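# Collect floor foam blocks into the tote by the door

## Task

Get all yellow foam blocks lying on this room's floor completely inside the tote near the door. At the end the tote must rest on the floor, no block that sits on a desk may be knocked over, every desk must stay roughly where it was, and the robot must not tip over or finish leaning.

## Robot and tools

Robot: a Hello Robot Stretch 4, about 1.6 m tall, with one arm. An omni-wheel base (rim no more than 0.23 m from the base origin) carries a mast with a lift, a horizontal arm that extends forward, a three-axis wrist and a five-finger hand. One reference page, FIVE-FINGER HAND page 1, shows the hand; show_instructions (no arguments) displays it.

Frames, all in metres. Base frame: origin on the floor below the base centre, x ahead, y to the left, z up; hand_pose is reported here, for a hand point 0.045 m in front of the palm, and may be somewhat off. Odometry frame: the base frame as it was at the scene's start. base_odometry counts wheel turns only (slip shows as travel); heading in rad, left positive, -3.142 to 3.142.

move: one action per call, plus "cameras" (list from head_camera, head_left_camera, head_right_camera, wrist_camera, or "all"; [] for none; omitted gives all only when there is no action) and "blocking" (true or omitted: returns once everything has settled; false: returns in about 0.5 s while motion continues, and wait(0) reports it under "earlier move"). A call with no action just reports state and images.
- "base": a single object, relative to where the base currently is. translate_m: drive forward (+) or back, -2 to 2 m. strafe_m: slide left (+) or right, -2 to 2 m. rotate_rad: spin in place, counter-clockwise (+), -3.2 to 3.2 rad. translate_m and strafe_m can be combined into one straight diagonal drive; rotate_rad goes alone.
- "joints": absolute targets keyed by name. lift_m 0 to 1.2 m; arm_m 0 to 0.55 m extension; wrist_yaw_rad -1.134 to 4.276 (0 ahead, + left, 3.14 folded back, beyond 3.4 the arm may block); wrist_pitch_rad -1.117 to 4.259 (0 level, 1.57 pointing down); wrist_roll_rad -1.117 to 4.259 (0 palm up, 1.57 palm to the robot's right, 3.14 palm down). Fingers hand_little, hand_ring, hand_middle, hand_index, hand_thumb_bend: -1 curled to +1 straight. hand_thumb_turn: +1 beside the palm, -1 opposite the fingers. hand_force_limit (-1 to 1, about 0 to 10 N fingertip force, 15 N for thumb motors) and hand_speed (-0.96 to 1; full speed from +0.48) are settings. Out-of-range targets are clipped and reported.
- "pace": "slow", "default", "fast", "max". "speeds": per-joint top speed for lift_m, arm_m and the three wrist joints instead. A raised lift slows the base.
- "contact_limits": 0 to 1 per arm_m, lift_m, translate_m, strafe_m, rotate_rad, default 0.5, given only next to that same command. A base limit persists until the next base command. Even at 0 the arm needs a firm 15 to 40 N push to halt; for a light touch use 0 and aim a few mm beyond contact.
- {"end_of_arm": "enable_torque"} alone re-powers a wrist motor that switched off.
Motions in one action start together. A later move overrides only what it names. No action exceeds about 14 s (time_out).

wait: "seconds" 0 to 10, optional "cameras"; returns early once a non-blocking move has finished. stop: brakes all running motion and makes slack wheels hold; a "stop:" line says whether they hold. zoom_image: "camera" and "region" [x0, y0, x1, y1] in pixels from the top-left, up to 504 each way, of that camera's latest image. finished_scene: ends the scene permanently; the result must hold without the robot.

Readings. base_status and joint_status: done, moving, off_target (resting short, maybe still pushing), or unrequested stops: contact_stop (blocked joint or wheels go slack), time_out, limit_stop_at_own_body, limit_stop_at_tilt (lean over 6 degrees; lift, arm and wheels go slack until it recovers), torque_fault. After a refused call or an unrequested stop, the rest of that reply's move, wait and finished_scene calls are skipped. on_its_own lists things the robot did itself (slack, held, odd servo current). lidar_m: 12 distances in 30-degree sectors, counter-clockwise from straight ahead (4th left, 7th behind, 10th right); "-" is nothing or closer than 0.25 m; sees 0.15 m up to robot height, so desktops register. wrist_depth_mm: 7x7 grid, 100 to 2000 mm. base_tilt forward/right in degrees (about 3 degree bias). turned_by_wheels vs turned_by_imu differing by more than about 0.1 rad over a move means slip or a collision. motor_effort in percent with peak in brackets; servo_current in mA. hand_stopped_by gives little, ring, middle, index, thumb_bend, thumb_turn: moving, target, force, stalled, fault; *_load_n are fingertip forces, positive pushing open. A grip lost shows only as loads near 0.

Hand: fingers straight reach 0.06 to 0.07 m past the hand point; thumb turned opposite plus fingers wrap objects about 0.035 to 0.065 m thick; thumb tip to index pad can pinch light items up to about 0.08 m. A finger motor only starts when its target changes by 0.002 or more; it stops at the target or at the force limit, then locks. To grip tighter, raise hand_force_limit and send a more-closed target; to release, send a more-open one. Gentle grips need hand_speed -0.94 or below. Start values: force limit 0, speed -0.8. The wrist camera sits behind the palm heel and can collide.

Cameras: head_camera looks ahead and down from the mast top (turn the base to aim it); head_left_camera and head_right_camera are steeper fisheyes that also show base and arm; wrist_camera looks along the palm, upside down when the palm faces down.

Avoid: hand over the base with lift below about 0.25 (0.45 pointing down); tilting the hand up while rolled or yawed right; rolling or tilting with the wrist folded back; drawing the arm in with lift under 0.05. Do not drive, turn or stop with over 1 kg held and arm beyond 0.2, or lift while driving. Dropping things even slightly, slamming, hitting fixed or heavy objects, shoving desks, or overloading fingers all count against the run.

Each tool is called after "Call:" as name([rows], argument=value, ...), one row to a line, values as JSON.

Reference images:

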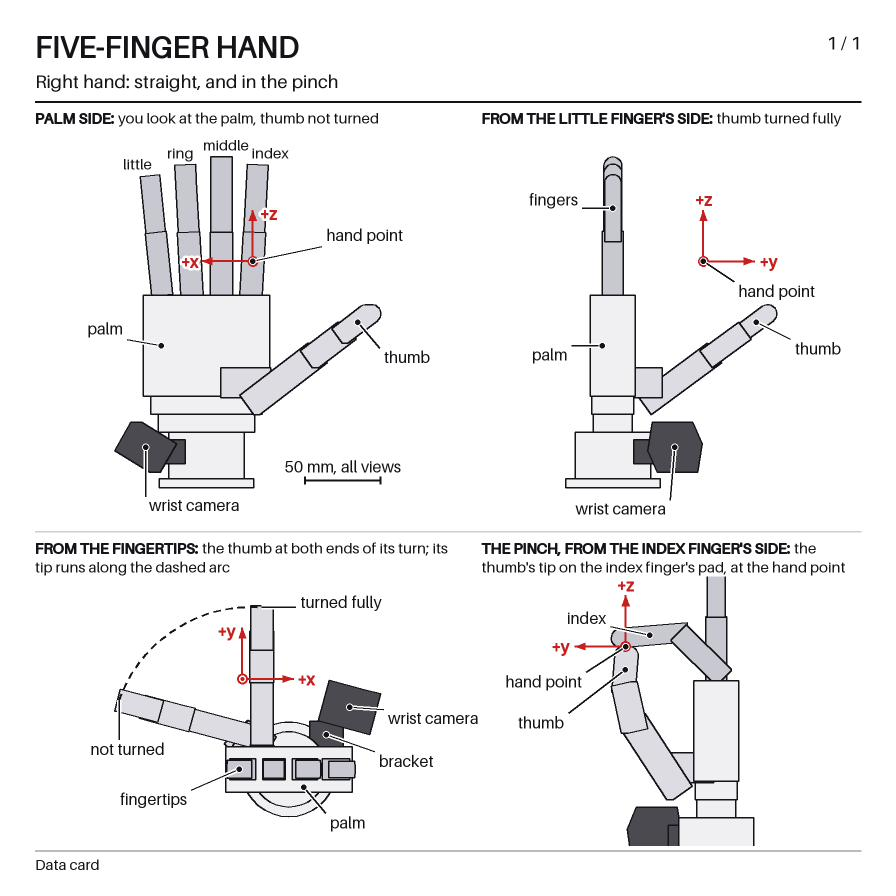

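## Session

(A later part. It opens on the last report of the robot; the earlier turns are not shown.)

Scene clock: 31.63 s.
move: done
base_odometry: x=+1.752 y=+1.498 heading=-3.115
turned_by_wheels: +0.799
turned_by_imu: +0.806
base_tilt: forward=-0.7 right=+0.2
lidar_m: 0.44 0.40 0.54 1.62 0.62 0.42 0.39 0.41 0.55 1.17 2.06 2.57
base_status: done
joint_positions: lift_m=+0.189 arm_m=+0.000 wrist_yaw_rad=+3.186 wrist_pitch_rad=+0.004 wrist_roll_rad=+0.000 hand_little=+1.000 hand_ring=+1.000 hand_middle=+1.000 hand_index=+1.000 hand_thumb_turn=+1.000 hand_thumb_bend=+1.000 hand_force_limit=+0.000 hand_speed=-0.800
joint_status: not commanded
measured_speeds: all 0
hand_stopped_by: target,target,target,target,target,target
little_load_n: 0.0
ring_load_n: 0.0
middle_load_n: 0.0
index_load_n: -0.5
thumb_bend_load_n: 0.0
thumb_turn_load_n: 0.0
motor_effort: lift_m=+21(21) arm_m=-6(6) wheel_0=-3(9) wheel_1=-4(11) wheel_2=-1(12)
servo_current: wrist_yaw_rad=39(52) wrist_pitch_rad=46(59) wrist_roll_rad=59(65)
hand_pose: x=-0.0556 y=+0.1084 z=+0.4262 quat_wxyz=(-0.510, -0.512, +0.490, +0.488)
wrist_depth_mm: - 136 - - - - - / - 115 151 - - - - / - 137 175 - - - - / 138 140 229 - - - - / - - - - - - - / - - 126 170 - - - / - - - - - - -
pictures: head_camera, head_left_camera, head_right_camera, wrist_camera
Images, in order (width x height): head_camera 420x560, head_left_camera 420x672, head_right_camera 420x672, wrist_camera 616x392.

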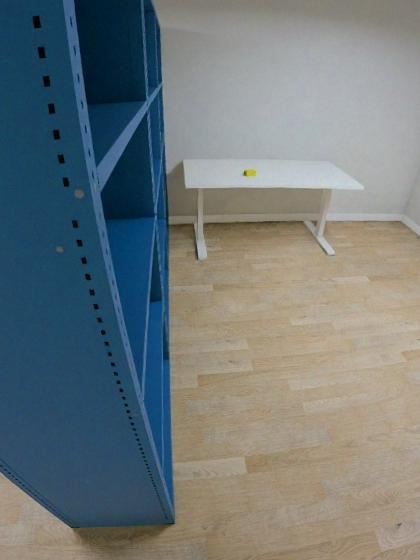

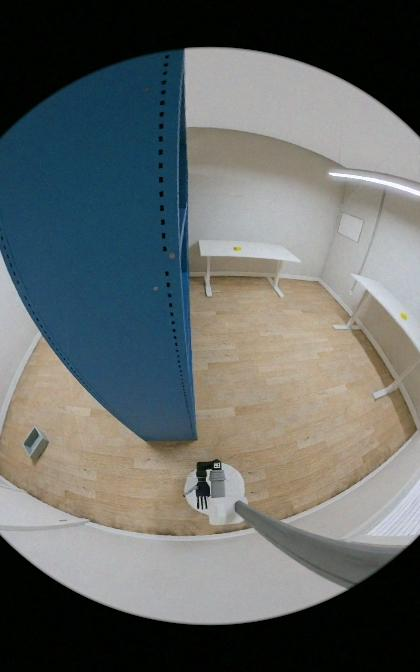

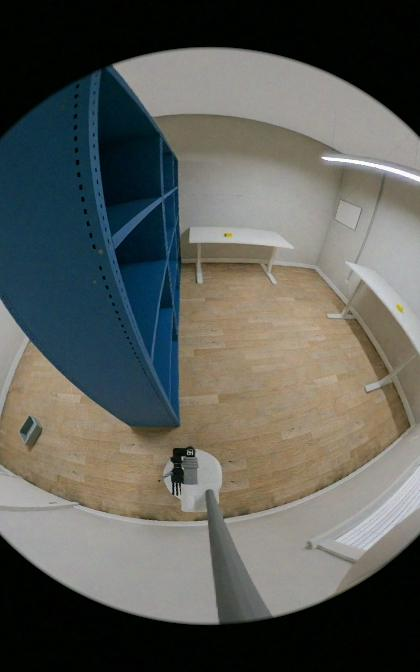

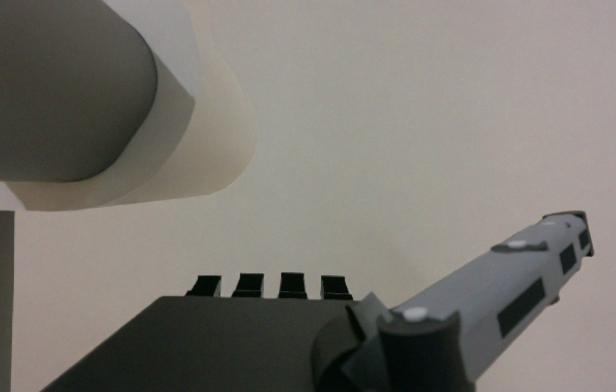

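Call:
move(base={"translate_m": 0.9, "strafe_m": -0.5}, cameras=["all"])

Call:
move(base={"rotate_rad": 1.0}, cameras=["all"])

Scene clock: 38.47 s.
move: done
base_odometry: x=+0.839 y=+1.974 heading=-3.115
turned_by_wheels: +0.000
turned_by_imu: -0.002
base_tilt: forward=-0.6 right=+0.1
lidar_m: 1.54 0.96 0.68 0.62 0.63 1.35 1.23 1.25 1.54 1.43 1.51 1.66
base_status: done
joint_positions: lift_m=+0.189 arm_m=+0.000 wrist_yaw_rad=+3.186 wrist_pitch_rad=+0.004 wrist_roll_rad=+0.000 hand_little=+1.000 hand_ring=+1.000 hand_middle=+1.000 hand_index=+1.000 hand_thumb_turn=+1.000 hand_thumb_bend=+1.000 hand_force_limit=+0.000 hand_speed=-0.800
joint_status: not commanded
measured_speeds: all 0
hand_stopped_by: target,target,target,target,target,target
little_load_n: 0.0
ring_load_n: 0.0
middle_load_n: 0.0
index_load_n: 0.0
thumb_bend_load_n: 0.0
thumb_turn_load_n: 0.0
motor_effort: lift_m=+21(21) arm_m=-6(7) wheel_0=+0(11) wheel_1=+5(9) wheel_2=-1(16)
servo_current: wrist_yaw_rad=39(46) wrist_pitch_rad=59(65) wrist_roll_rad=52(85)
hand_pose: x=-0.0556 y=+0.1084 z=+0.4262 quat_wxyz=(-0.510, -0.512, +0.490, +0.488)
wrist_depth_mm: - 135 1366 1366 - - - / - 113 154 - - - - / - 137 182 - - - - / 138 143 235 - - - - / - - - - - - - / 1098 1182 126 171 - - - / 842 - - - - - 866
pictures: head_camera, head_left_camera, head_right_camera, wrist_camera
Images, in order (width x height): head_camera 420x560, head_left_camera 420x672, head_right_camera 420x672, wrist_camera 616x392.

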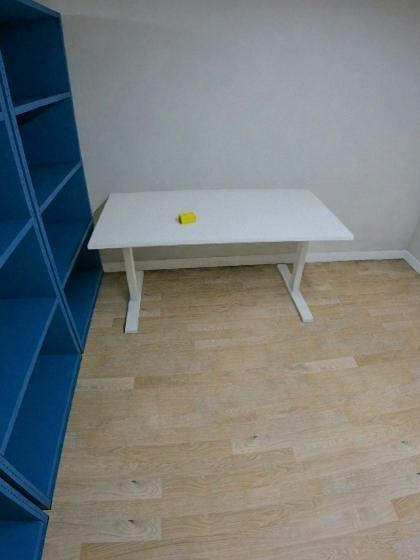

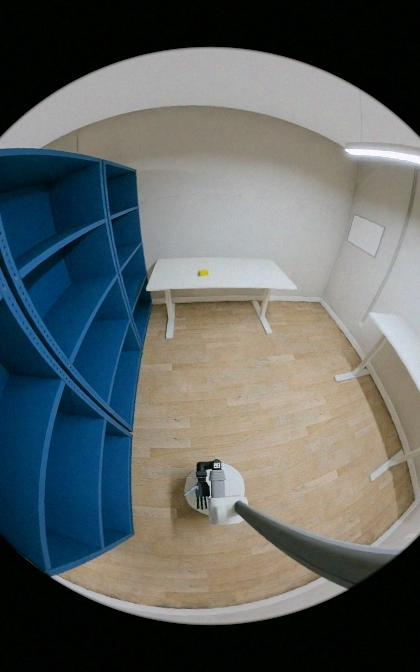

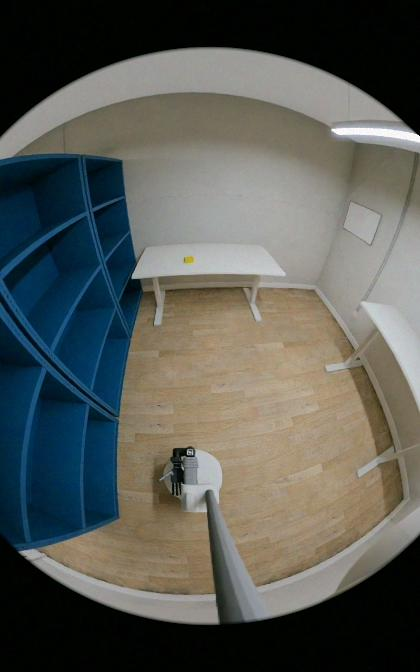

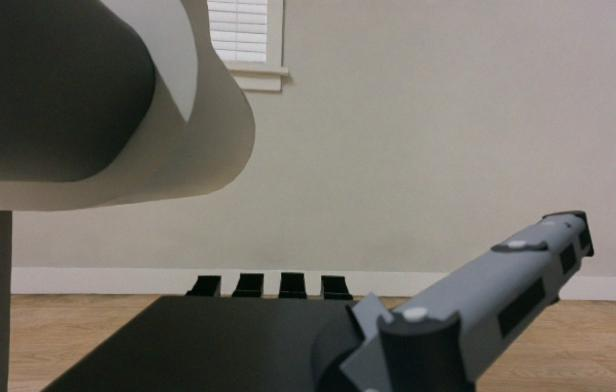

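Scene clock: 40.17 s.
move: done
base_odometry: x=+0.839 y=+1.974 heading=-2.116
turned_by_wheels: +0.999
turned_by_imu: +1.003
base_tilt: forward=-0.6 right=+0.2
lidar_m: 0.69 0.61 0.62 1.37 1.24 1.26 1.66 1.45 1.48 1.65 1.55 1.05
base_status: done
joint_positions: lift_m=+0.189 arm_m=+0.000 wrist_yaw_rad=+3.186 wrist_pitch_rad=+0.004 wrist_roll_rad=+0.000 hand_little=+1.000 hand_ring=+1.000 hand_middle=+1.000 hand_index=+1.000 hand_thumb_turn=+1.000 hand_thumb_bend=+1.000 hand_force_limit=+0.000 hand_speed=-0.800
joint_status: not commanded
measured_speeds: all 0
hand_stopped_by: target,target,target,target,target,target
little_load_n: 0.0
ring_load_n: 0.0
middle_load_n: 0.0
index_load_n: 0.0
thumb_bend_load_n: 0.0
thumb_turn_load_n: 0.0
motor_effort: lift_m=+21(21) arm_m=-6(7) wheel_0=-4(9) wheel_1=-4(10) wheel_2=-2(15)
servo_current: wrist_yaw_rad=26(52) wrist_pitch_rad=39(65) wrist_roll_rad=59(65)
hand_pose: x=-0.0556 y=+0.1084 z=+0.4262 quat_wxyz=(-0.510, -0.512, +0.490, +0.488)
wrist_depth_mm: - 135 - - - 1308 1078 / - 115 153 - - 1308 - / - 137 176 - - - - / 137 152 - - - - - / 1808 - - - - - - / 1078 1205 139 170 - - - / 831 - - - - - 878
pictures: head_camera, head_left_camera, head_right_camera, wrist_camera
Images, in order (width x height): head_camera 420x560, head_left_camera 420x672, head_right_camera 420x672, wrist_camera 616x392.

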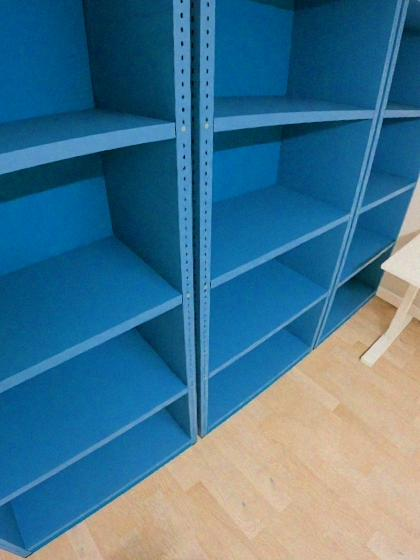

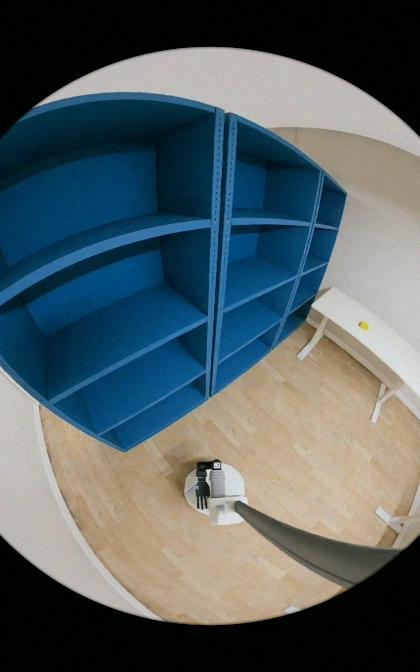

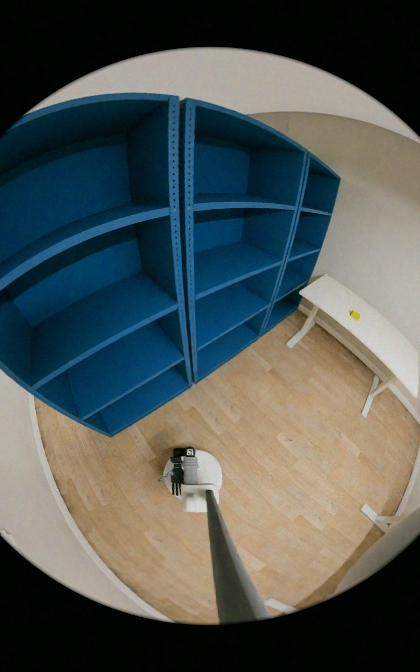

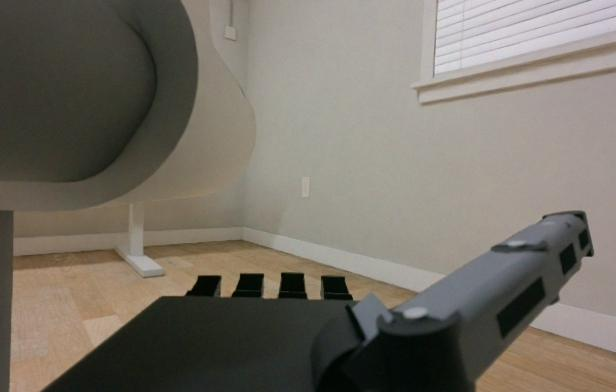

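Call:
move(base={"rotate_rad": 0.75}, cameras=["wrist_camera", "head_left_camera"])

Call:
move(base={"rotate_rad": 0.8}, cameras=["wrist_camera"])

Call:
move(base={"rotate_rad": 0.8}, cameras=["wrist_camera"])

Scene clock: 42.17 s.
move: done
base_odometry: x=+0.839 y=+1.974 heading=-1.366
turned_by_wheels: +0.749
turned_by_imu: +0.753
base_tilt: forward=-0.6 right=+0.2
lidar_m: 0.62 0.69 1.28 1.23 1.34 1.49 1.47 1.60 1.57 1.53 0.83 0.63
base_status: done
joint_positions: lift_m=+0.189 arm_m=+0.000 wrist_yaw_rad=+3.186 wrist_pitch_rad=+0.004 wrist_roll_rad=+0.000 hand_little=+1.000 hand_ring=+1.000 hand_middle=+1.000 hand_index=+1.000 hand_thumb_turn=+1.000 hand_thumb_bend=+1.000 hand_force_limit=+0.000 hand_speed=-0.800
joint_status: not commanded
measured_speeds: all 0
hand_stopped_by: target,target,target,target,target,target
little_load_n: 0.0
ring_load_n: 0.0
middle_load_n: 0.0
index_load_n: 0.0
thumb_bend_load_n: 0.0
thumb_turn_load_n: 0.0
motor_effort: lift_m=+21(21) arm_m=-6(7) wheel_0=-4(9) wheel_1=-4(11) wheel_2=-2(13)
servo_current: wrist_yaw_rad=33(46) wrist_pitch_rad=46(72) wrist_roll_rad=46(72)
hand_pose: x=-0.0556 y=+0.1084 z=+0.4262 quat_wxyz=(-0.510, -0.512, +0.490, +0.488)
wrist_depth_mm: - 135 - - - - - / - 115 153 - - - - / - 137 176 - - - - / 138 167 - - - - - / 1756 - - - - - - / 1078 1182 138 170 - - - / 842 - - - - - 854
pictures: head_left_camera, wrist_camera
Images, in order (width x height): head_left_camera 420x672, wrist_camera 616x392.

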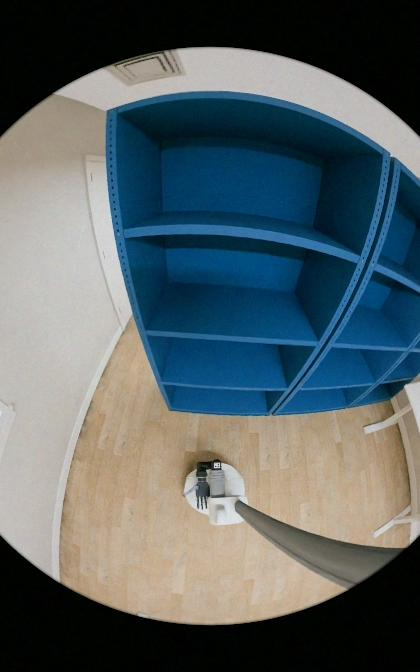

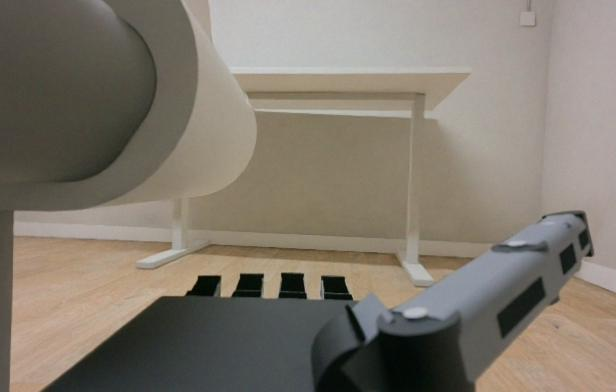

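Scene clock: 43.73 s.
move: done
base_odometry: x=+0.839 y=+1.974 heading=-0.567
turned_by_wheels: +0.799
turned_by_imu: +0.802
base_tilt: forward=-0.7 right=+0.2
lidar_m: 1.38 1.19 1.25 1.58 1.45 1.45 1.73 1.55 1.09 0.69 0.61 0.62
base_status: done
joint_positions: lift_m=+0.189 arm_m=+0.000 wrist_yaw_rad=+3.186 wrist_pitch_rad=+0.004 wrist_roll_rad=+0.000 hand_little=+1.000 hand_ring=+1.000 hand_middle=+1.000 hand_index=+1.000 hand_thumb_turn=+1.000 hand_thumb_bend=+1.000 hand_force_limit=+0.000 hand_speed=-0.800
joint_status: not commanded
measured_speeds: all 0
hand_stopped_by: target,target,target,target,target,target
little_load_n: 0.0
ring_load_n: 0.0
middle_load_n: 0.5
index_load_n: 0.0
thumb_bend_load_n: 0.0
thumb_turn_load_n: 0.0
motor_effort: lift_m=+21(21) arm_m=-6(7) wheel_0=-3(9) wheel_1=-2(11) wheel_2=-3(15)
servo_current: wrist_yaw_rad=33(46) wrist_pitch_rad=46(72) wrist_roll_rad=46(91)
hand_pose: x=-0.0556 y=+0.1084 z=+0.4262 quat_wxyz=(-0.510, -0.512, +0.490, +0.488)
wrist_depth_mm: - 135 - - - - - / - 115 153 - - - - / - 137 177 - - - - / 138 168 - - - - - / 1756 - - - - - - / 1078 1205 139 170 - - - / 842 - - - - - 878
Images, in order (width x height): wrist_camera 616x392.

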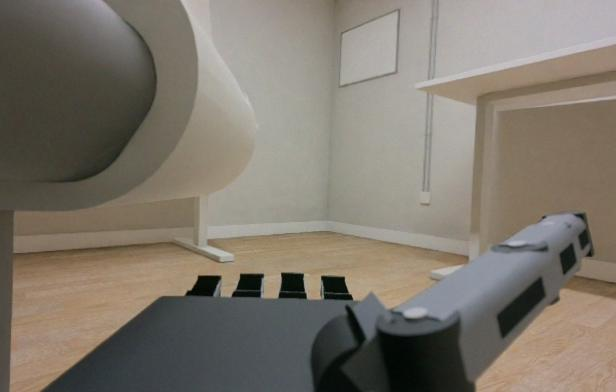

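Scene clock: 45.30 s.
move: done
base_odometry: x=+0.839 y=+1.974 heading=+0.232
turned_by_wheels: +0.799
turned_by_imu: +0.802
base_tilt: forward=-0.6 right=+0.0
lidar_m: 1.21 1.33 1.49 1.46 1.58 1.61 1.53 0.81 0.61 0.61 0.67 1.27
base_status: done
joint_positions: lift_m=+0.189 arm_m=+0.000 wrist_yaw_rad=+3.186 wrist_pitch_rad=+0.004 wrist_roll_rad=+0.000 hand_little=+1.000 hand_ring=+1.000 hand_middle=+1.000 hand_index=+1.000 hand_thumb_turn=+1.000 hand_thumb_bend=+1.000 hand_force_limit=+0.000 hand_speed=-0.800
joint_status: not commanded
measured_speeds: all 0
hand_stopped_by: target,target,target,target,target,target
little_load_n: 0.0
ring_load_n: 0.0
middle_load_n: 0.0
index_load_n: 0.0
thumb_bend_load_n: 0.0
thumb_turn_load_n: 0.0
motor_effort: lift_m=+21(21) arm_m=-7(7) wheel_0=-3(9) wheel_1=-5(12) wheel_2=-2(12)
servo_current: wrist_yaw_rad=46(46) wrist_pitch_rad=46(65) wrist_roll_rad=39(78)
hand_pose: x=-0.0556 y=+0.1084 z=+0.4262 quat_wxyz=(-0.510, -0.512, +0.490, +0.488)
wrist_depth_mm: - 135 - - - - - / - 115 153 - - - - / - 137 177 - - - - / 138 142 - - - - - / - 1499 - - - - - / 224 1182 138 170 - - - / 831 - - - - - 878
Images, in order (width x height): wrist_camera 616x392.

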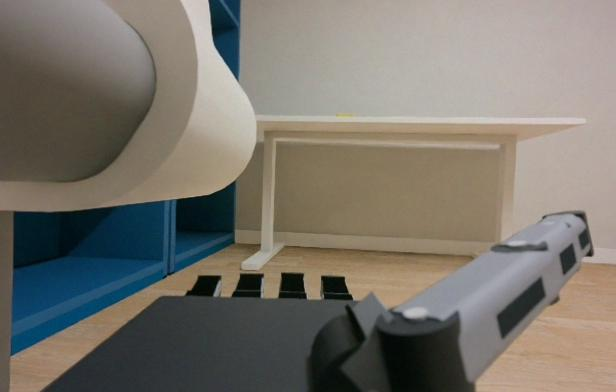

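Call:
move(base={"rotate_rad": -1.84})

Call:
move(base={"translate_m": 0.42, "strafe_m": 0.92}, cameras=["head_camera", "head_left_camera"])

Scene clock: 49.53 s.
move: done
base_odometry: x=+0.839 y=+1.974 heading=-1.607
turned_by_wheels: -1.839
turned_by_imu: -1.842
base_tilt: forward=-0.6 right=+0.2
lidar_m: 0.61 0.63 1.40 1.22 1.23 1.60 1.47 1.49 1.71 1.54 1.05 0.69
base_status: done
joint_positions: lift_m=+0.189 arm_m=+0.000 wrist_yaw_rad=+3.186 wrist_pitch_rad=+0.004 wrist_roll_rad=+0.000 hand_little=+1.000 hand_ring=+1.000 hand_middle=+1.000 hand_index=+1.000 hand_thumb_turn=+1.000 hand_thumb_bend=+1.000 hand_force_limit=+0.000 hand_speed=-0.800
joint_status: not commanded
measured_speeds: all 0
hand_stopped_by: target,target,target,target,target,target
little_load_n: 0.0
ring_load_n: 0.0
middle_load_n: 0.0
index_load_n: 0.0
thumb_bend_load_n: 0.0
thumb_turn_load_n: 0.0
motor_effort: lift_m=+21(21) arm_m=-7(7) wheel_0=+2(9) wheel_1=+4(14) wheel_2=+2(12)
servo_current: wrist_yaw_rad=46(46) wrist_pitch_rad=46(59) wrist_roll_rad=33(72)
hand_pose: x=-0.0556 y=+0.1084 z=+0.4262 quat_wxyz=(-0.510, -0.512, +0.490, +0.488)
wrist_depth_mm: - 135 - - - - - / - 113 154 - - - - / - 137 182 - - - - / 138 169 - - - - - / 1808 - - - - - - / 1078 1182 139 170 - - - / 831 - - - - - 878
pictures: none

Scene clock: 54.40 s.
move: done
base_odometry: x=+1.742 y=+1.520 heading=-1.607
turned_by_wheels: +0.000
turned_by_imu: +0.008
base_tilt: forward=-0.6 right=+0.2
lidar_m: 1.63 0.70 0.46 0.40 0.40 0.53 1.06 2.03 2.59 0.84 0.41 0.50
base_status: done
joint_positions: lift_m=+0.189 arm_m=+0.000 wrist_yaw_rad=+3.186 wrist_pitch_rad=+0.004 wrist_roll_rad=+0.000 hand_little=+1.000 hand_ring=+1.000 hand_middle=+1.000 hand_index=+1.000 hand_thumb_turn=+1.000 hand_thumb_bend=+1.000 hand_force_limit=+0.000 hand_speed=-0.800
joint_status: not commanded
measured_speeds: all 0
hand_stopped_by: target,target,target,target,target,target
little_load_n: -0.5
ring_load_n: 0.0
middle_load_n: 0.0
index_load_n: 0.0
thumb_bend_load_n: 0.0
thumb_turn_load_n: 0.0
motor_effort: lift_m=+21(21) arm_m=-7(7) wheel_0=-4(10) wheel_1=+2(14) wheel_2=-1(12)
servo_current: wrist_yaw_rad=33(52) wrist_pitch_rad=39(72) wrist_roll_rad=46(72)
hand_pose: x=-0.0556 y=+0.1084 z=+0.4262 quat_wxyz=(-0.510, -0.512, +0.490, +0.488)
wrist_depth_mm: - 135 - - 960 - - / - 113 154 - 1138 - - / - 137 182 - - - - / 138 169 - - - - - / - - - - - - - / 1098 1182 139 171 - - - / 820 - - - - - -
Images, in order (width x height): head_camera 420x560, head_left_camera 420x672.

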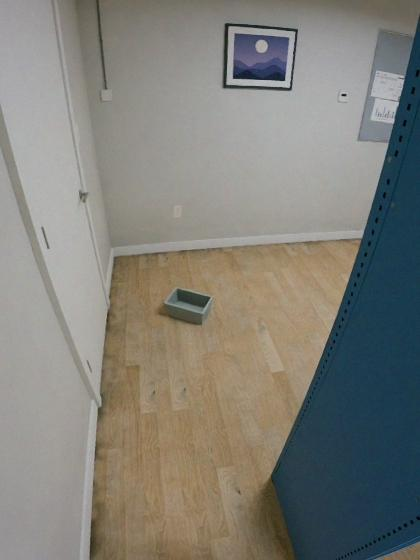

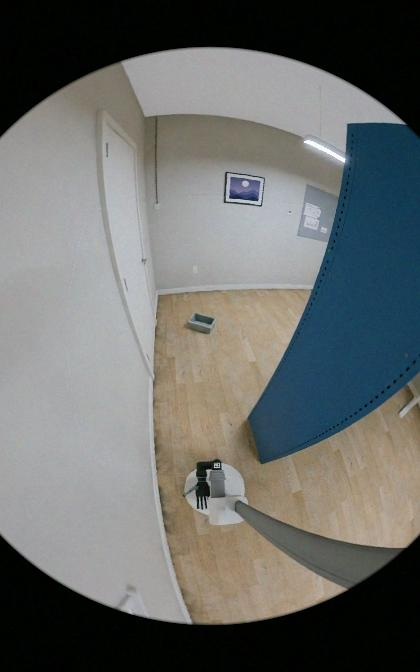

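Call:
move(base={"translate_m": 0.95}, cameras=["head_camera", "head_left_camera", "head_right_camera"])

Scene clock: 59.43 s.
move: done
base_odometry: x=+1.708 y=+0.571 heading=-1.607
turned_by_wheels: +0.001
turned_by_imu: +0.001
base_tilt: forward=-0.6 right=+0.1
lidar_m: 0.70 0.84 0.56 0.53 0.55 0.68 1.47 0.44 0.45 0.97 2.83 1.83
base_status: done
joint_positions: lift_m=+0.189 arm_m=+0.000 wrist_yaw_rad=+3.186 wrist_pitch_rad=+0.004 wrist_roll_rad=+0.000 hand_little=+1.000 hand_ring=+1.000 hand_middle=+1.000 hand_index=+1.000 hand_thumb_turn=+1.000 hand_thumb_bend=+1.000 hand_force_limit=+0.000 hand_speed=-0.800
joint_status: not commanded
measured_speeds: all 0
hand_stopped_by: target,target,target,target,target,target
little_load_n: 0.0
ring_load_n: 0.0
middle_load_n: 0.0
index_load_n: 0.0
thumb_bend_load_n: 0.0
thumb_turn_load_n: 0.0
motor_effort: lift_m=+21(21) arm_m=-7(7) wheel_0=+4(9) wheel_1=+5(10) wheel_2=-2(17)
servo_current: wrist_yaw_rad=33(46) wrist_pitch_rad=46(72) wrist_roll_rad=52(65)
hand_pose: x=-0.0556 y=+0.1084 z=+0.4262 quat_wxyz=(-0.510, -0.512, +0.490, +0.488)
wrist_depth_mm: - 135 - - 1618 - - / - 113 154 - 1576 - - / - 137 182 - - - - / 137 169 - - - - - / - - - - - - - / - 1205 138 170 - - - / - - - - - - -
Images, in order (width x height): head_camera 420x560, head_left_camera 420x672, head_right_camera 420x672.

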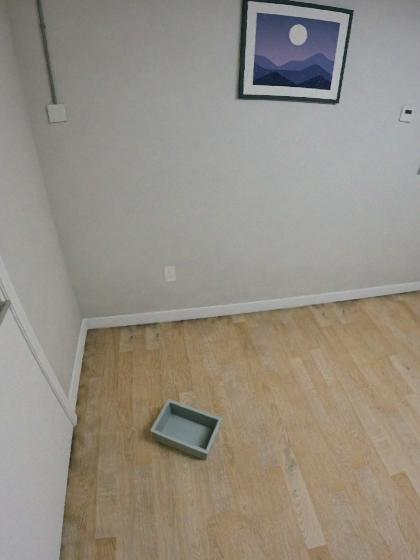

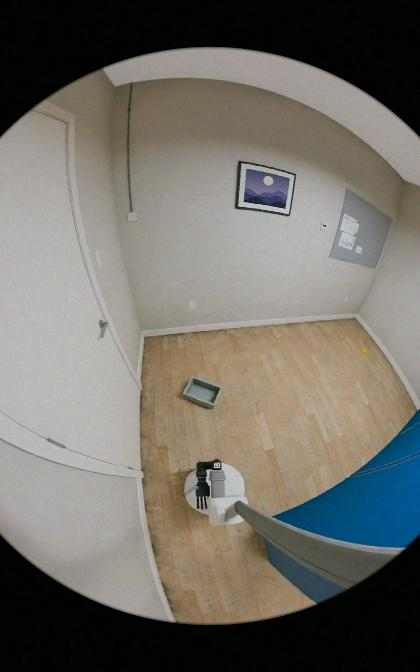

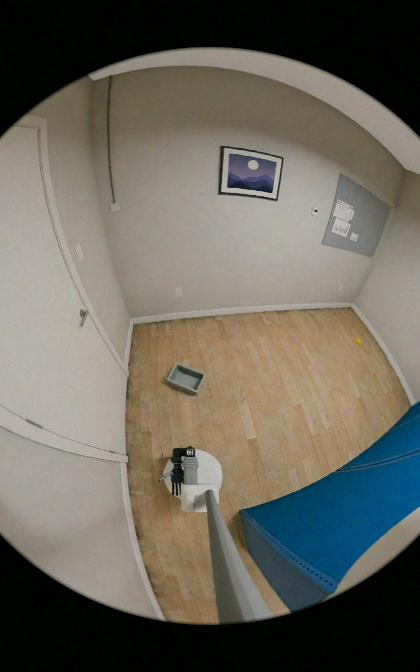

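Call:
move(base={"translate_m": 0.5, "strafe_m": -1.45})

Call:
move(base={"rotate_rad": -0.8}, joints={"wrist_yaw_rad": 0.0, "lift_m": 0.35}, cameras=["all"])

Scene clock: 68.10 s.
move: done
base_odometry: x=+0.241 y=+0.125 heading=-1.607
turned_by_wheels: +0.000
turned_by_imu: -0.006
base_tilt: forward=-0.7 right=+0.2
lidar_m: 1.40 1.40 1.45 1.39 1.10 0.74 0.64 0.64 0.82 1.55 1.57 1.53
base_status: done
joint_positions: lift_m=+0.189 arm_m=+0.000 wrist_yaw_rad=+3.186 wrist_pitch_rad=+0.004 wrist_roll_rad=+0.000 hand_little=+1.000 hand_ring=+1.000 hand_middle=+1.000 hand_index=+1.000 hand_thumb_turn=+1.000 hand_thumb_bend=+1.000 hand_force_limit=+0.000 hand_speed=-0.800
joint_status: not commanded
measured_speeds: all 0
hand_stopped_by: target,target,target,target,target,target
little_load_n: 0.0
ring_load_n: 0.0
middle_load_n: 0.0
index_load_n: 0.0
thumb_bend_load_n: 0.0
thumb_turn_load_n: 0.0
motor_effort: lift_m=+21(21) arm_m=-7(7) wheel_0=+2(12) wheel_1=-2(13) wheel_2=-4(15)
servo_current: wrist_yaw_rad=39(46) wrist_pitch_rad=65(65) wrist_roll_rad=52(91)
hand_pose: x=-0.0556 y=+0.1084 z=+0.4262 quat_wxyz=(-0.510, -0.512, +0.490, +0.488)
wrist_depth_mm: - 135 - - - - - / - 115 145 - - - - / - 136 174 - - - - / 138 138 222 - - - - / - - - - - - - / - - 126 170 - - - / - - - - - - -
pictures: none

Scene clock: 70.47 s.
move: done
base_odometry: x=+0.241 y=+0.125 heading=-2.406
turned_by_wheels: -0.799
turned_by_imu: -0.801
base_tilt: forward=-0.6 right=+0.2
lidar_m: 1.68 1.41 1.38 1.50 1.34 2.01 0.83 0.66 0.62 0.69 1.03 1.55
base_status: done
joint_positions: lift_m=+0.350 arm_m=+0.000 wrist_yaw_rad=+0.002 wrist_pitch_rad=+0.004 wrist_roll_rad=+0.000 hand_little=+1.000 hand_ring=+1.000 hand_middle=+1.000 hand_index=+1.000 hand_thumb_turn=+1.000 hand_thumb_bend=+1.000 hand_force_limit=+0.000 hand_speed=-0.800
joint_status: all done
measured_speeds: all 0
hand_stopped_by: target,target,target,target,target,target
little_load_n: 0.0
ring_load_n: 0.0
middle_load_n: 0.0
index_load_n: 0.0
thumb_bend_load_n: -0.5
thumb_turn_load_n: 0.0
motor_effort: lift_m=+23(32) arm_m=-7(7) wheel_0=+2(9) wheel_1=+4(13) wheel_2=+4(14)
servo_current: wrist_yaw_rad=39(98) wrist_pitch_rad=46(72) wrist_roll_rad=52(72)
hand_pose: x=+0.3929 y=-0.1179 z=+0.5874 quat_wxyz=(+0.499, +0.501, +0.501, +0.499)
wrist_depth_mm: - - - - - - - / - - - - - - - / - - - - - - - / - - - - - - - / - - - - - - - / - - 126 169 - - - / 1138 - - - - - -
pictures: head_camera, head_left_camera, head_right_camera, wrist_camera
Images, in order (width x height): head_camera 420x560, head_left_camera 420x672, head_right_camera 420x672, wrist_camera 616x392.

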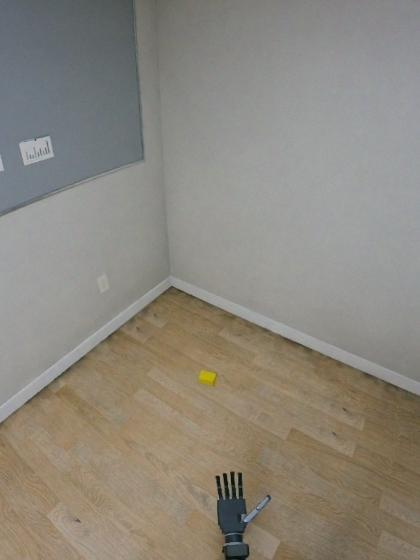

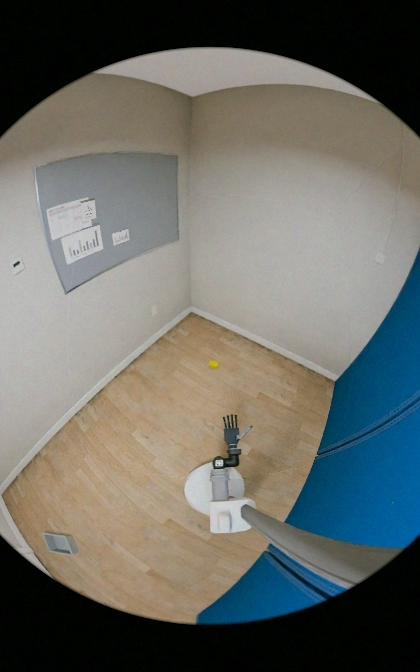

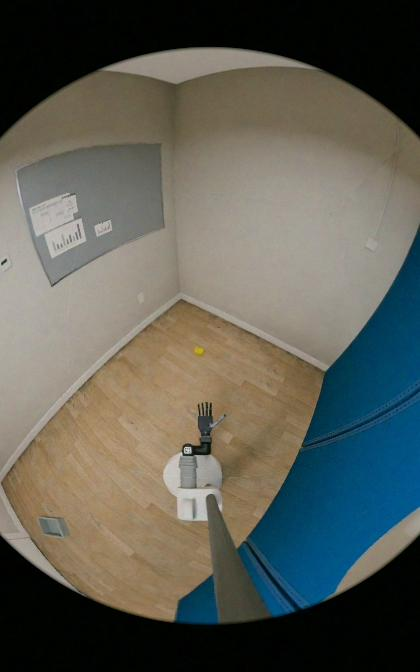

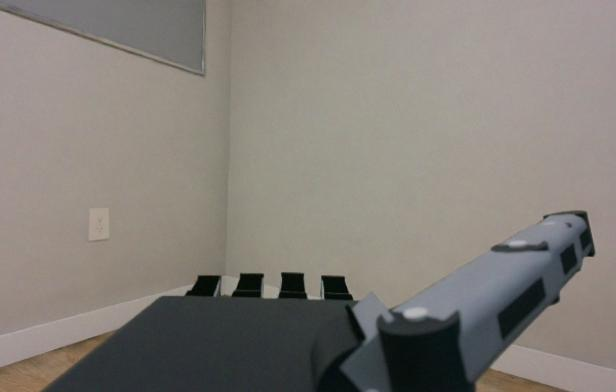

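Call:
move(base={"translate_m": 0.25}, joints={"wrist_pitch_rad": 1.57, "lift_m": 0.6, "arm_m": 0.2, "hand_thumb_turn": -1.0}, cameras=["all"])

Scene clock: 78.63 s.
move: done
base_odometry: x=+0.056 y=-0.043 heading=-2.406
turned_by_wheels: +0.000
turned_by_imu: +0.001
base_tilt: forward=-0.6 right=+0.2
lidar_m: 1.46 1.26 1.25 1.36 1.55 2.21 1.04 0.81 0.78 0.86 1.30 1.35
base_status: done
joint_positions: lift_m=+0.600 arm_m=+0.200 wrist_yaw_rad=+0.001 wrist_pitch_rad=+1.568 wrist_roll_rad=+0.000 hand_little=+1.000 hand_ring=+1.000 hand_middle=+1.000 hand_index=+1.000 hand_thumb_turn=-1.000 hand_thumb_bend=+1.000 hand_force_limit=+0.000 hand_speed=-0.800
joint_status: all done
measured_speeds: all 0
hand_stopped_by: target,target,target,target,target,target
little_load_n: 0.0
ring_load_n: 0.0
middle_load_n: 0.0
index_load_n: 0.0
thumb_bend_load_n: 0.0
thumb_turn_load_n: 0.0
motor_effort: lift_m=+23(30) arm_m=+9(11) wheel_0=+4(8) wheel_1=+3(10) wheel_2=-2(15)
servo_current: wrist_yaw_rad=39(46) wrist_pitch_rad=39(85) wrist_roll_rad=46(72)
hand_pose: x=+0.4316 y=-0.1182 z=+0.5567 quat_wxyz=(+0.001, +0.707, +0.707, +0.001)
wrist_depth_mm: 676 691 691 691 707 715 715 / 683 691 691 119 715 715 723 / 683 691 691 707 - 715 732 / 691 691 707 707 - 723 732 / 683 699 707 707 - 715 741 / 699 699 138 - - 732 732 / 691 - - - - 732 741
pictures: head_camera, head_left_camera, head_right_camera, wrist_camera
Images, in order (width x height): head_camera 420x560, head_left_camera 420x672, head_right_camera 420x672, wrist_camera 616x392.

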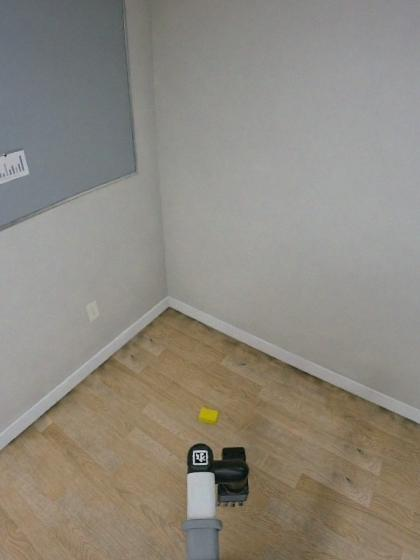

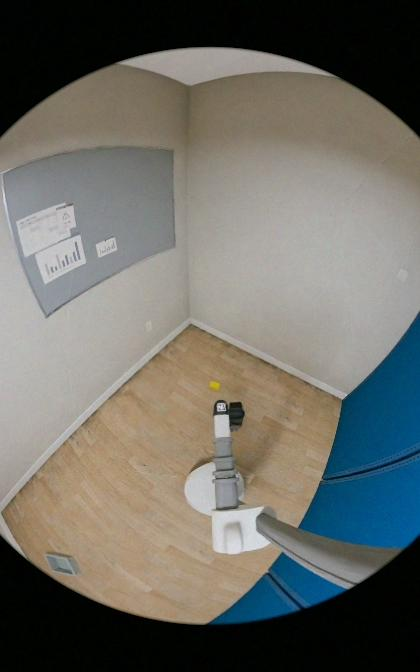

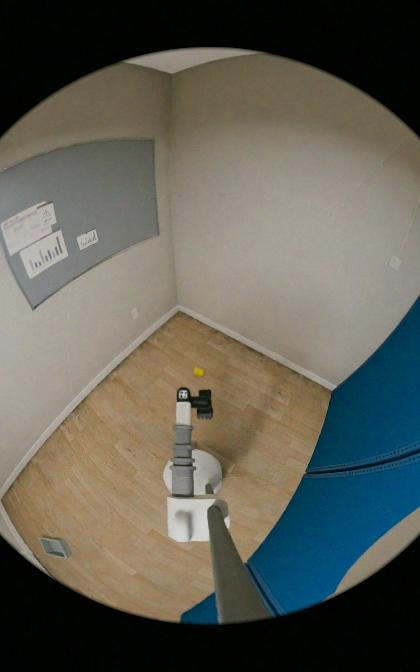

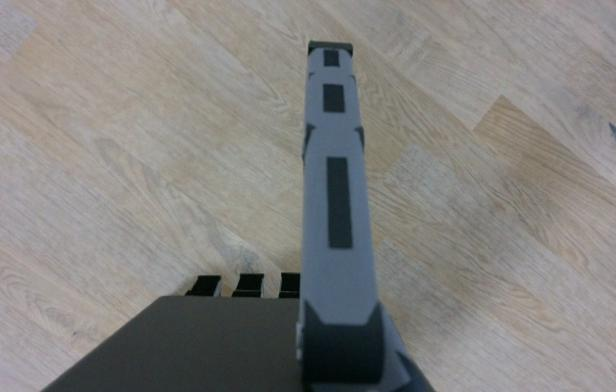

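Call:
move(base={"translate_m": 0.15, "strafe_m": 0.06}, joints={"arm_m": 0.3}, cameras=["head_camera", "wrist_camera"])

Scene clock: 81.20 s.
move: done
base_odometry: x=-0.015 y=-0.188 heading=-2.406
turned_by_wheels: +0.000
turned_by_imu: +0.001
base_tilt: forward=-0.7 right=+0.1
lidar_m: 1.38 1.14 1.10 1.21 1.60 1.63 1.20 0.92 0.92 1.00 1.30 1.25
base_status: done
joint_positions: lift_m=+0.600 arm_m=+0.300 wrist_yaw_rad=+0.001 wrist_pitch_rad=+1.568 wrist_roll_rad=+0.000 hand_little=+1.000 hand_ring=+1.000 hand_middle=+1.000 hand_index=+1.000 hand_thumb_turn=-1.000 hand_thumb_bend=+1.000 hand_force_limit=+0.000 hand_speed=-0.800
joint_status: all done
measured_speeds: all 0
hand_stopped_by: target,target,target,target,target,target
little_load_n: 0.0
ring_load_n: 0.0
middle_load_n: 0.0
index_load_n: 0.0
thumb_bend_load_n: 0.0
thumb_turn_load_n: 0.0
motor_effort: lift_m=+23(23) arm_m=+9(11) wheel_0=+4(7) wheel_1=+4(13) wheel_2=-3(15)
servo_current: wrist_yaw_rad=33(46) wrist_pitch_rad=39(65) wrist_roll_rad=52(72)
hand_pose: x=+0.5315 y=-0.1182 z=+0.5567 quat_wxyz=(+0.001, +0.707, +0.707, +0.001)
wrist_depth_mm: 691 691 691 691 707 715 715 / 683 691 691 120 715 715 723 / 691 691 691 715 - 715 715 / 683 699 707 707 - 723 715 / 699 699 691 715 - 723 732 / 699 699 138 - - 732 732 / 707 - - - - 732 741
Images, in order (width x height): head_camera 420x560, wrist_camera 616x392.

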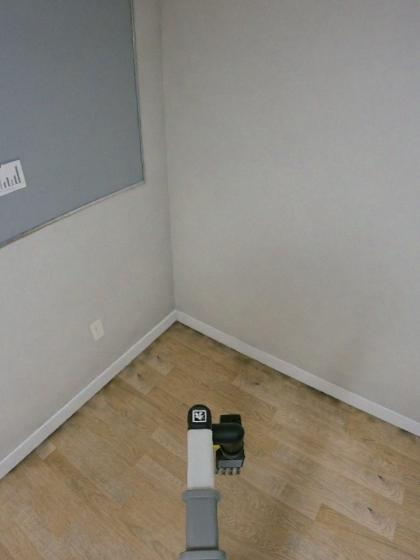

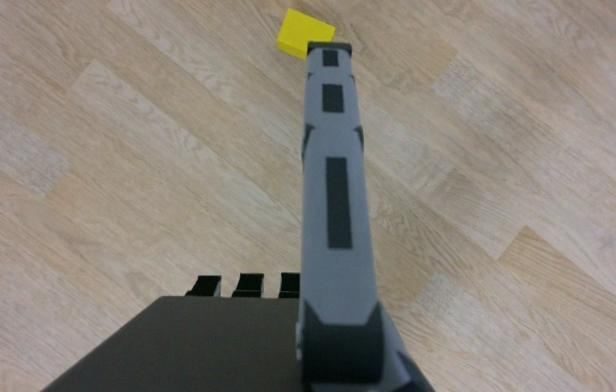

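Call:
zoom_image(camera="wrist_camera", region=[230, 0, 390, 110])

Scaled by 3.150.

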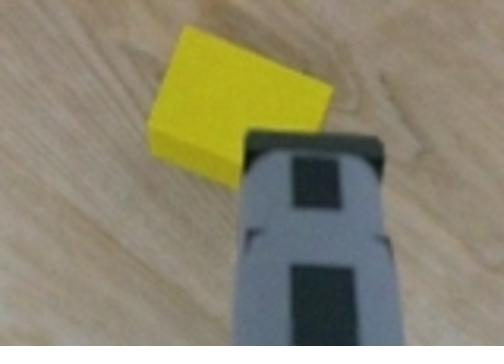

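Call:
move(joints={"wrist_roll_rad": 3.14, "wrist_pitch_rad": 0.7, "wrist_yaw_rad": -0.4, "hand_index": 0.45, "hand_middle": 0.45, "hand_ring": 0.45, "hand_little": 0.45})

Call:
move(joints={"lift_m": 0.3}, cameras=["head_camera", "wrist_camera"])

Scene clock: 88.47 s.
move: done
base_odometry: x=-0.015 y=-0.188 heading=-2.406
turned_by_wheels: +0.000
turned_by_imu: +0.002
base_tilt: forward=-0.6 right=+0.1
lidar_m: 1.37 1.13 1.09 1.20 1.55 1.64 1.19 0.94 0.90 1.01 1.29 1.26
base_status: not commanded
joint_positions: lift_m=+0.600 arm_m=+0.300 wrist_yaw_rad=-0.398 wrist_pitch_rad=+0.709 wrist_roll_rad=+3.138 hand_little=+0.450 hand_ring=+0.450 hand_middle=+0.450 hand_index=+0.450 hand_thumb_turn=-1.000 hand_thumb_bend=+1.000 hand_force_limit=+0.000 hand_speed=-0.800
joint_status: all done
measured_speeds: all 0
hand_stopped_by: target,target,target,target,target,target
little_load_n: 0.0
ring_load_n: 0.0
middle_load_n: 0.0
index_load_n: 0.0
thumb_bend_load_n: 0.0
thumb_turn_load_n: 0.0
motor_effort: lift_m=+23(23) arm_m=+8(9) wheel_0=+4(4) wheel_1=+4(4) wheel_2=-3(3)
servo_current: wrist_yaw_rad=33(91) wrist_pitch_rad=52(156) wrist_roll_rad=33(111)
hand_pose: x=+0.5674 y=-0.1024 z=+0.5881 quat_wxyz=(-0.231, +0.504, -0.756, +0.348)
wrist_depth_mm: 699 683 699 676 676 683 691 / 788 788 778 130 750 778 768 / 904 891 891 904 - 878 878 / - 976 1008 1025 - 1025 976 / - - 183 185 - 1160 - / - - 138 - - - - / - - - - - - -
pictures: none

Scene clock: 90.73 s.
move: done
base_odometry: x=-0.015 y=-0.188 heading=-2.406
turned_by_wheels: +0.000
turned_by_imu: +0.001
base_tilt: forward=-0.5 right=+0.2
lidar_m: 1.40 1.13 1.10 1.22 1.58 1.64 1.19 0.92 0.92 0.99 1.31 1.26
base_status: not commanded
joint_positions: lift_m=+0.300 arm_m=+0.300 wrist_yaw_rad=-0.398 wrist_pitch_rad=+0.708 wrist_roll_rad=+3.138 hand_little=+0.450 hand_ring=+0.450 hand_middle=+0.450 hand_index=+0.450 hand_thumb_turn=-1.000 hand_thumb_bend=+1.000 hand_force_limit=+0.000 hand_speed=-0.800
joint_status: all done
measured_speeds: all 0
hand_stopped_by: target,target,target,target,target,target
little_load_n: 0.0
ring_load_n: 0.0
middle_load_n: 0.0
index_load_n: 0.0
thumb_bend_load_n: 0.0
thumb_turn_load_n: 0.0
motor_effort: lift_m=+18(23) arm_m=+8(9) wheel_0=+4(4) wheel_1=+4(4) wheel_2=-3(3)
servo_current: wrist_yaw_rad=26(46) wrist_pitch_rad=85(85) wrist_roll_rad=39(78)
hand_pose: x=+0.5675 y=-0.1024 z=+0.2886 quat_wxyz=(-0.231, +0.504, -0.756, +0.349)
wrist_depth_mm: 402 397 397 392 392 392 394 / 445 445 445 129 442 442 436 / 512 517 512 508 - 508 508 / 603 603 580 574 - 591 585 / 715 715 193 184 - 715 707 / - 809 139 - - 891 866 / - - - - - - -
Images, in order (width x height): head_camera 420x560, wrist_camera 616x392.

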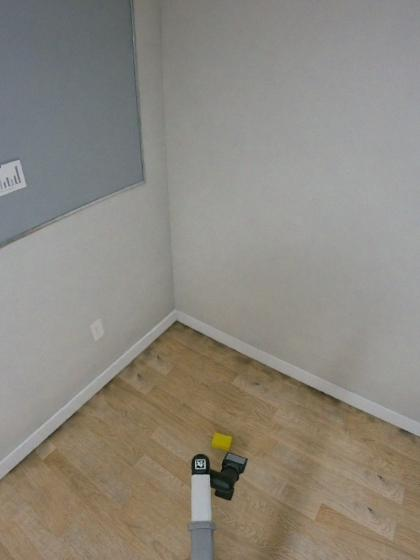

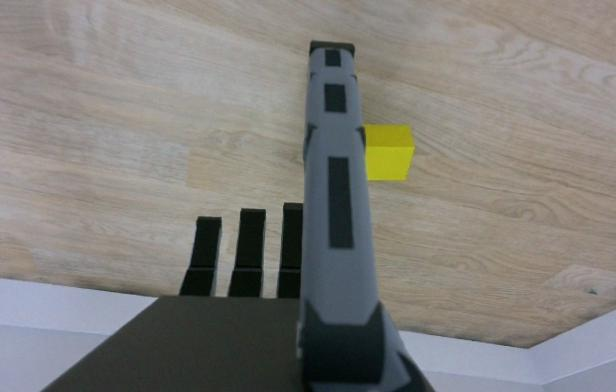

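Call:
move(base={"translate_m": 0.167, "strafe_m": 0.011})

Call:
move(joints={"lift_m": 0.2}, cameras=["head_camera", "wrist_camera"])

Scene clock: 94.03 s.
move: done
base_odometry: x=-0.132 y=-0.308 heading=-2.405
turned_by_wheels: +0.000
turned_by_imu: +0.002
base_tilt: forward=-0.6 right=+0.2
lidar_m: 1.23 1.02 0.99 1.10 1.60 1.75 1.34 1.05 1.02 1.11 1.15 1.14
base_status: done
joint_positions: lift_m=+0.300 arm_m=+0.300 wrist_yaw_rad=-0.399 wrist_pitch_rad=+0.708 wrist_roll_rad=+3.138 hand_little=+0.450 hand_ring=+0.450 hand_middle=+0.450 hand_index=+0.450 hand_thumb_turn=-1.000 hand_thumb_bend=+1.000 hand_force_limit=+0.000 hand_speed=-0.800
joint_status: not commanded
measured_speeds: all 0
hand_stopped_by: target,target,target,target,target,target
little_load_n: 0.0
ring_load_n: 0.0
middle_load_n: 0.0
index_load_n: 0.0
thumb_bend_load_n: 0.0
thumb_turn_load_n: 0.0
motor_effort: lift_m=+18(18) arm_m=+8(9) wheel_0=+2(8) wheel_1=+5(12) wheel_2=-2(17)
servo_current: wrist_yaw_rad=33(46) wrist_pitch_rad=39(72) wrist_roll_rad=33(78)
hand_pose: x=+0.5676 y=-0.1025 z=+0.2887 quat_wxyz=(-0.231, +0.504, -0.756, +0.349)
wrist_depth_mm: 402 397 394 355 382 394 392 / 445 449 445 129 442 445 442 / 517 508 508 512 - 508 504 / 597 597 580 569 - 585 585 / 699 691 193 183 - 699 699 / - - 138 - - 831 842 / - - - - - - -
pictures: none

Scene clock: 95.47 s.
move: done
base_odometry: x=-0.132 y=-0.308 heading=-2.405
turned_by_wheels: +0.000
turned_by_imu: +0.000
base_tilt: forward=-0.5 right=+0.3
lidar_m: 1.25 1.02 1.01 1.11 1.59 1.72 1.33 1.07 1.02 1.12 1.16 1.14
base_status: not commanded
joint_positions: lift_m=+0.200 arm_m=+0.300 wrist_yaw_rad=-0.399 wrist_pitch_rad=+0.708 wrist_roll_rad=+3.138 hand_little=+0.450 hand_ring=+0.450 hand_middle=+0.450 hand_index=+0.450 hand_thumb_turn=-1.000 hand_thumb_bend=+1.000 hand_force_limit=+0.000 hand_speed=-0.800
joint_status: all done
measured_speeds: all 0
hand_stopped_by: target,target,target,target,target,target
little_load_n: 0.0
ring_load_n: 0.0
middle_load_n: 0.0
index_load_n: 0.0
thumb_bend_load_n: 0.0
thumb_turn_load_n: 0.0
motor_effort: lift_m=+18(22) arm_m=+8(8) wheel_0=+2(2) wheel_1=+5(5) wheel_2=-2(2)
servo_current: wrist_yaw_rad=33(46) wrist_pitch_rad=46(72) wrist_roll_rad=13(72)
hand_pose: x=+0.5676 y=-0.1025 z=+0.1887 quat_wxyz=(-0.231, +0.504, -0.756, +0.349)
wrist_depth_mm: 300 297 294 287 294 294 294 / 334 334 330 119 329 329 330 / 382 379 377 377 - 377 377 / 445 449 433 427 - 442 439 / 539 539 189 184 - 525 521 / 647 615 138 - - 661 661 / - - - - - - 820
Images, in order (width x height): head_camera 420x560, wrist_camera 616x392.

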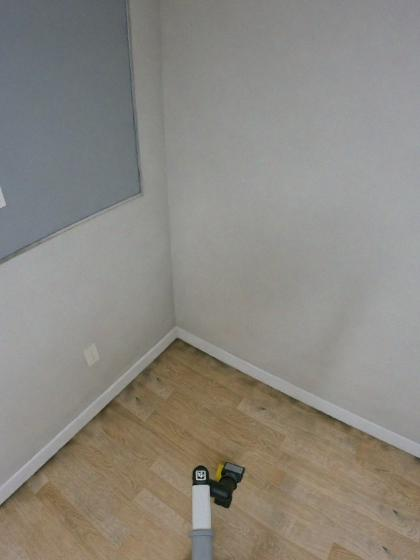

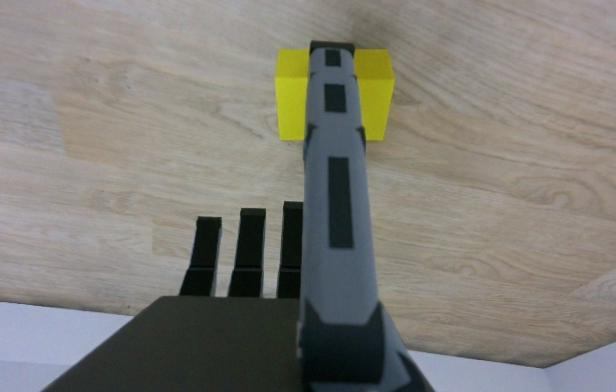

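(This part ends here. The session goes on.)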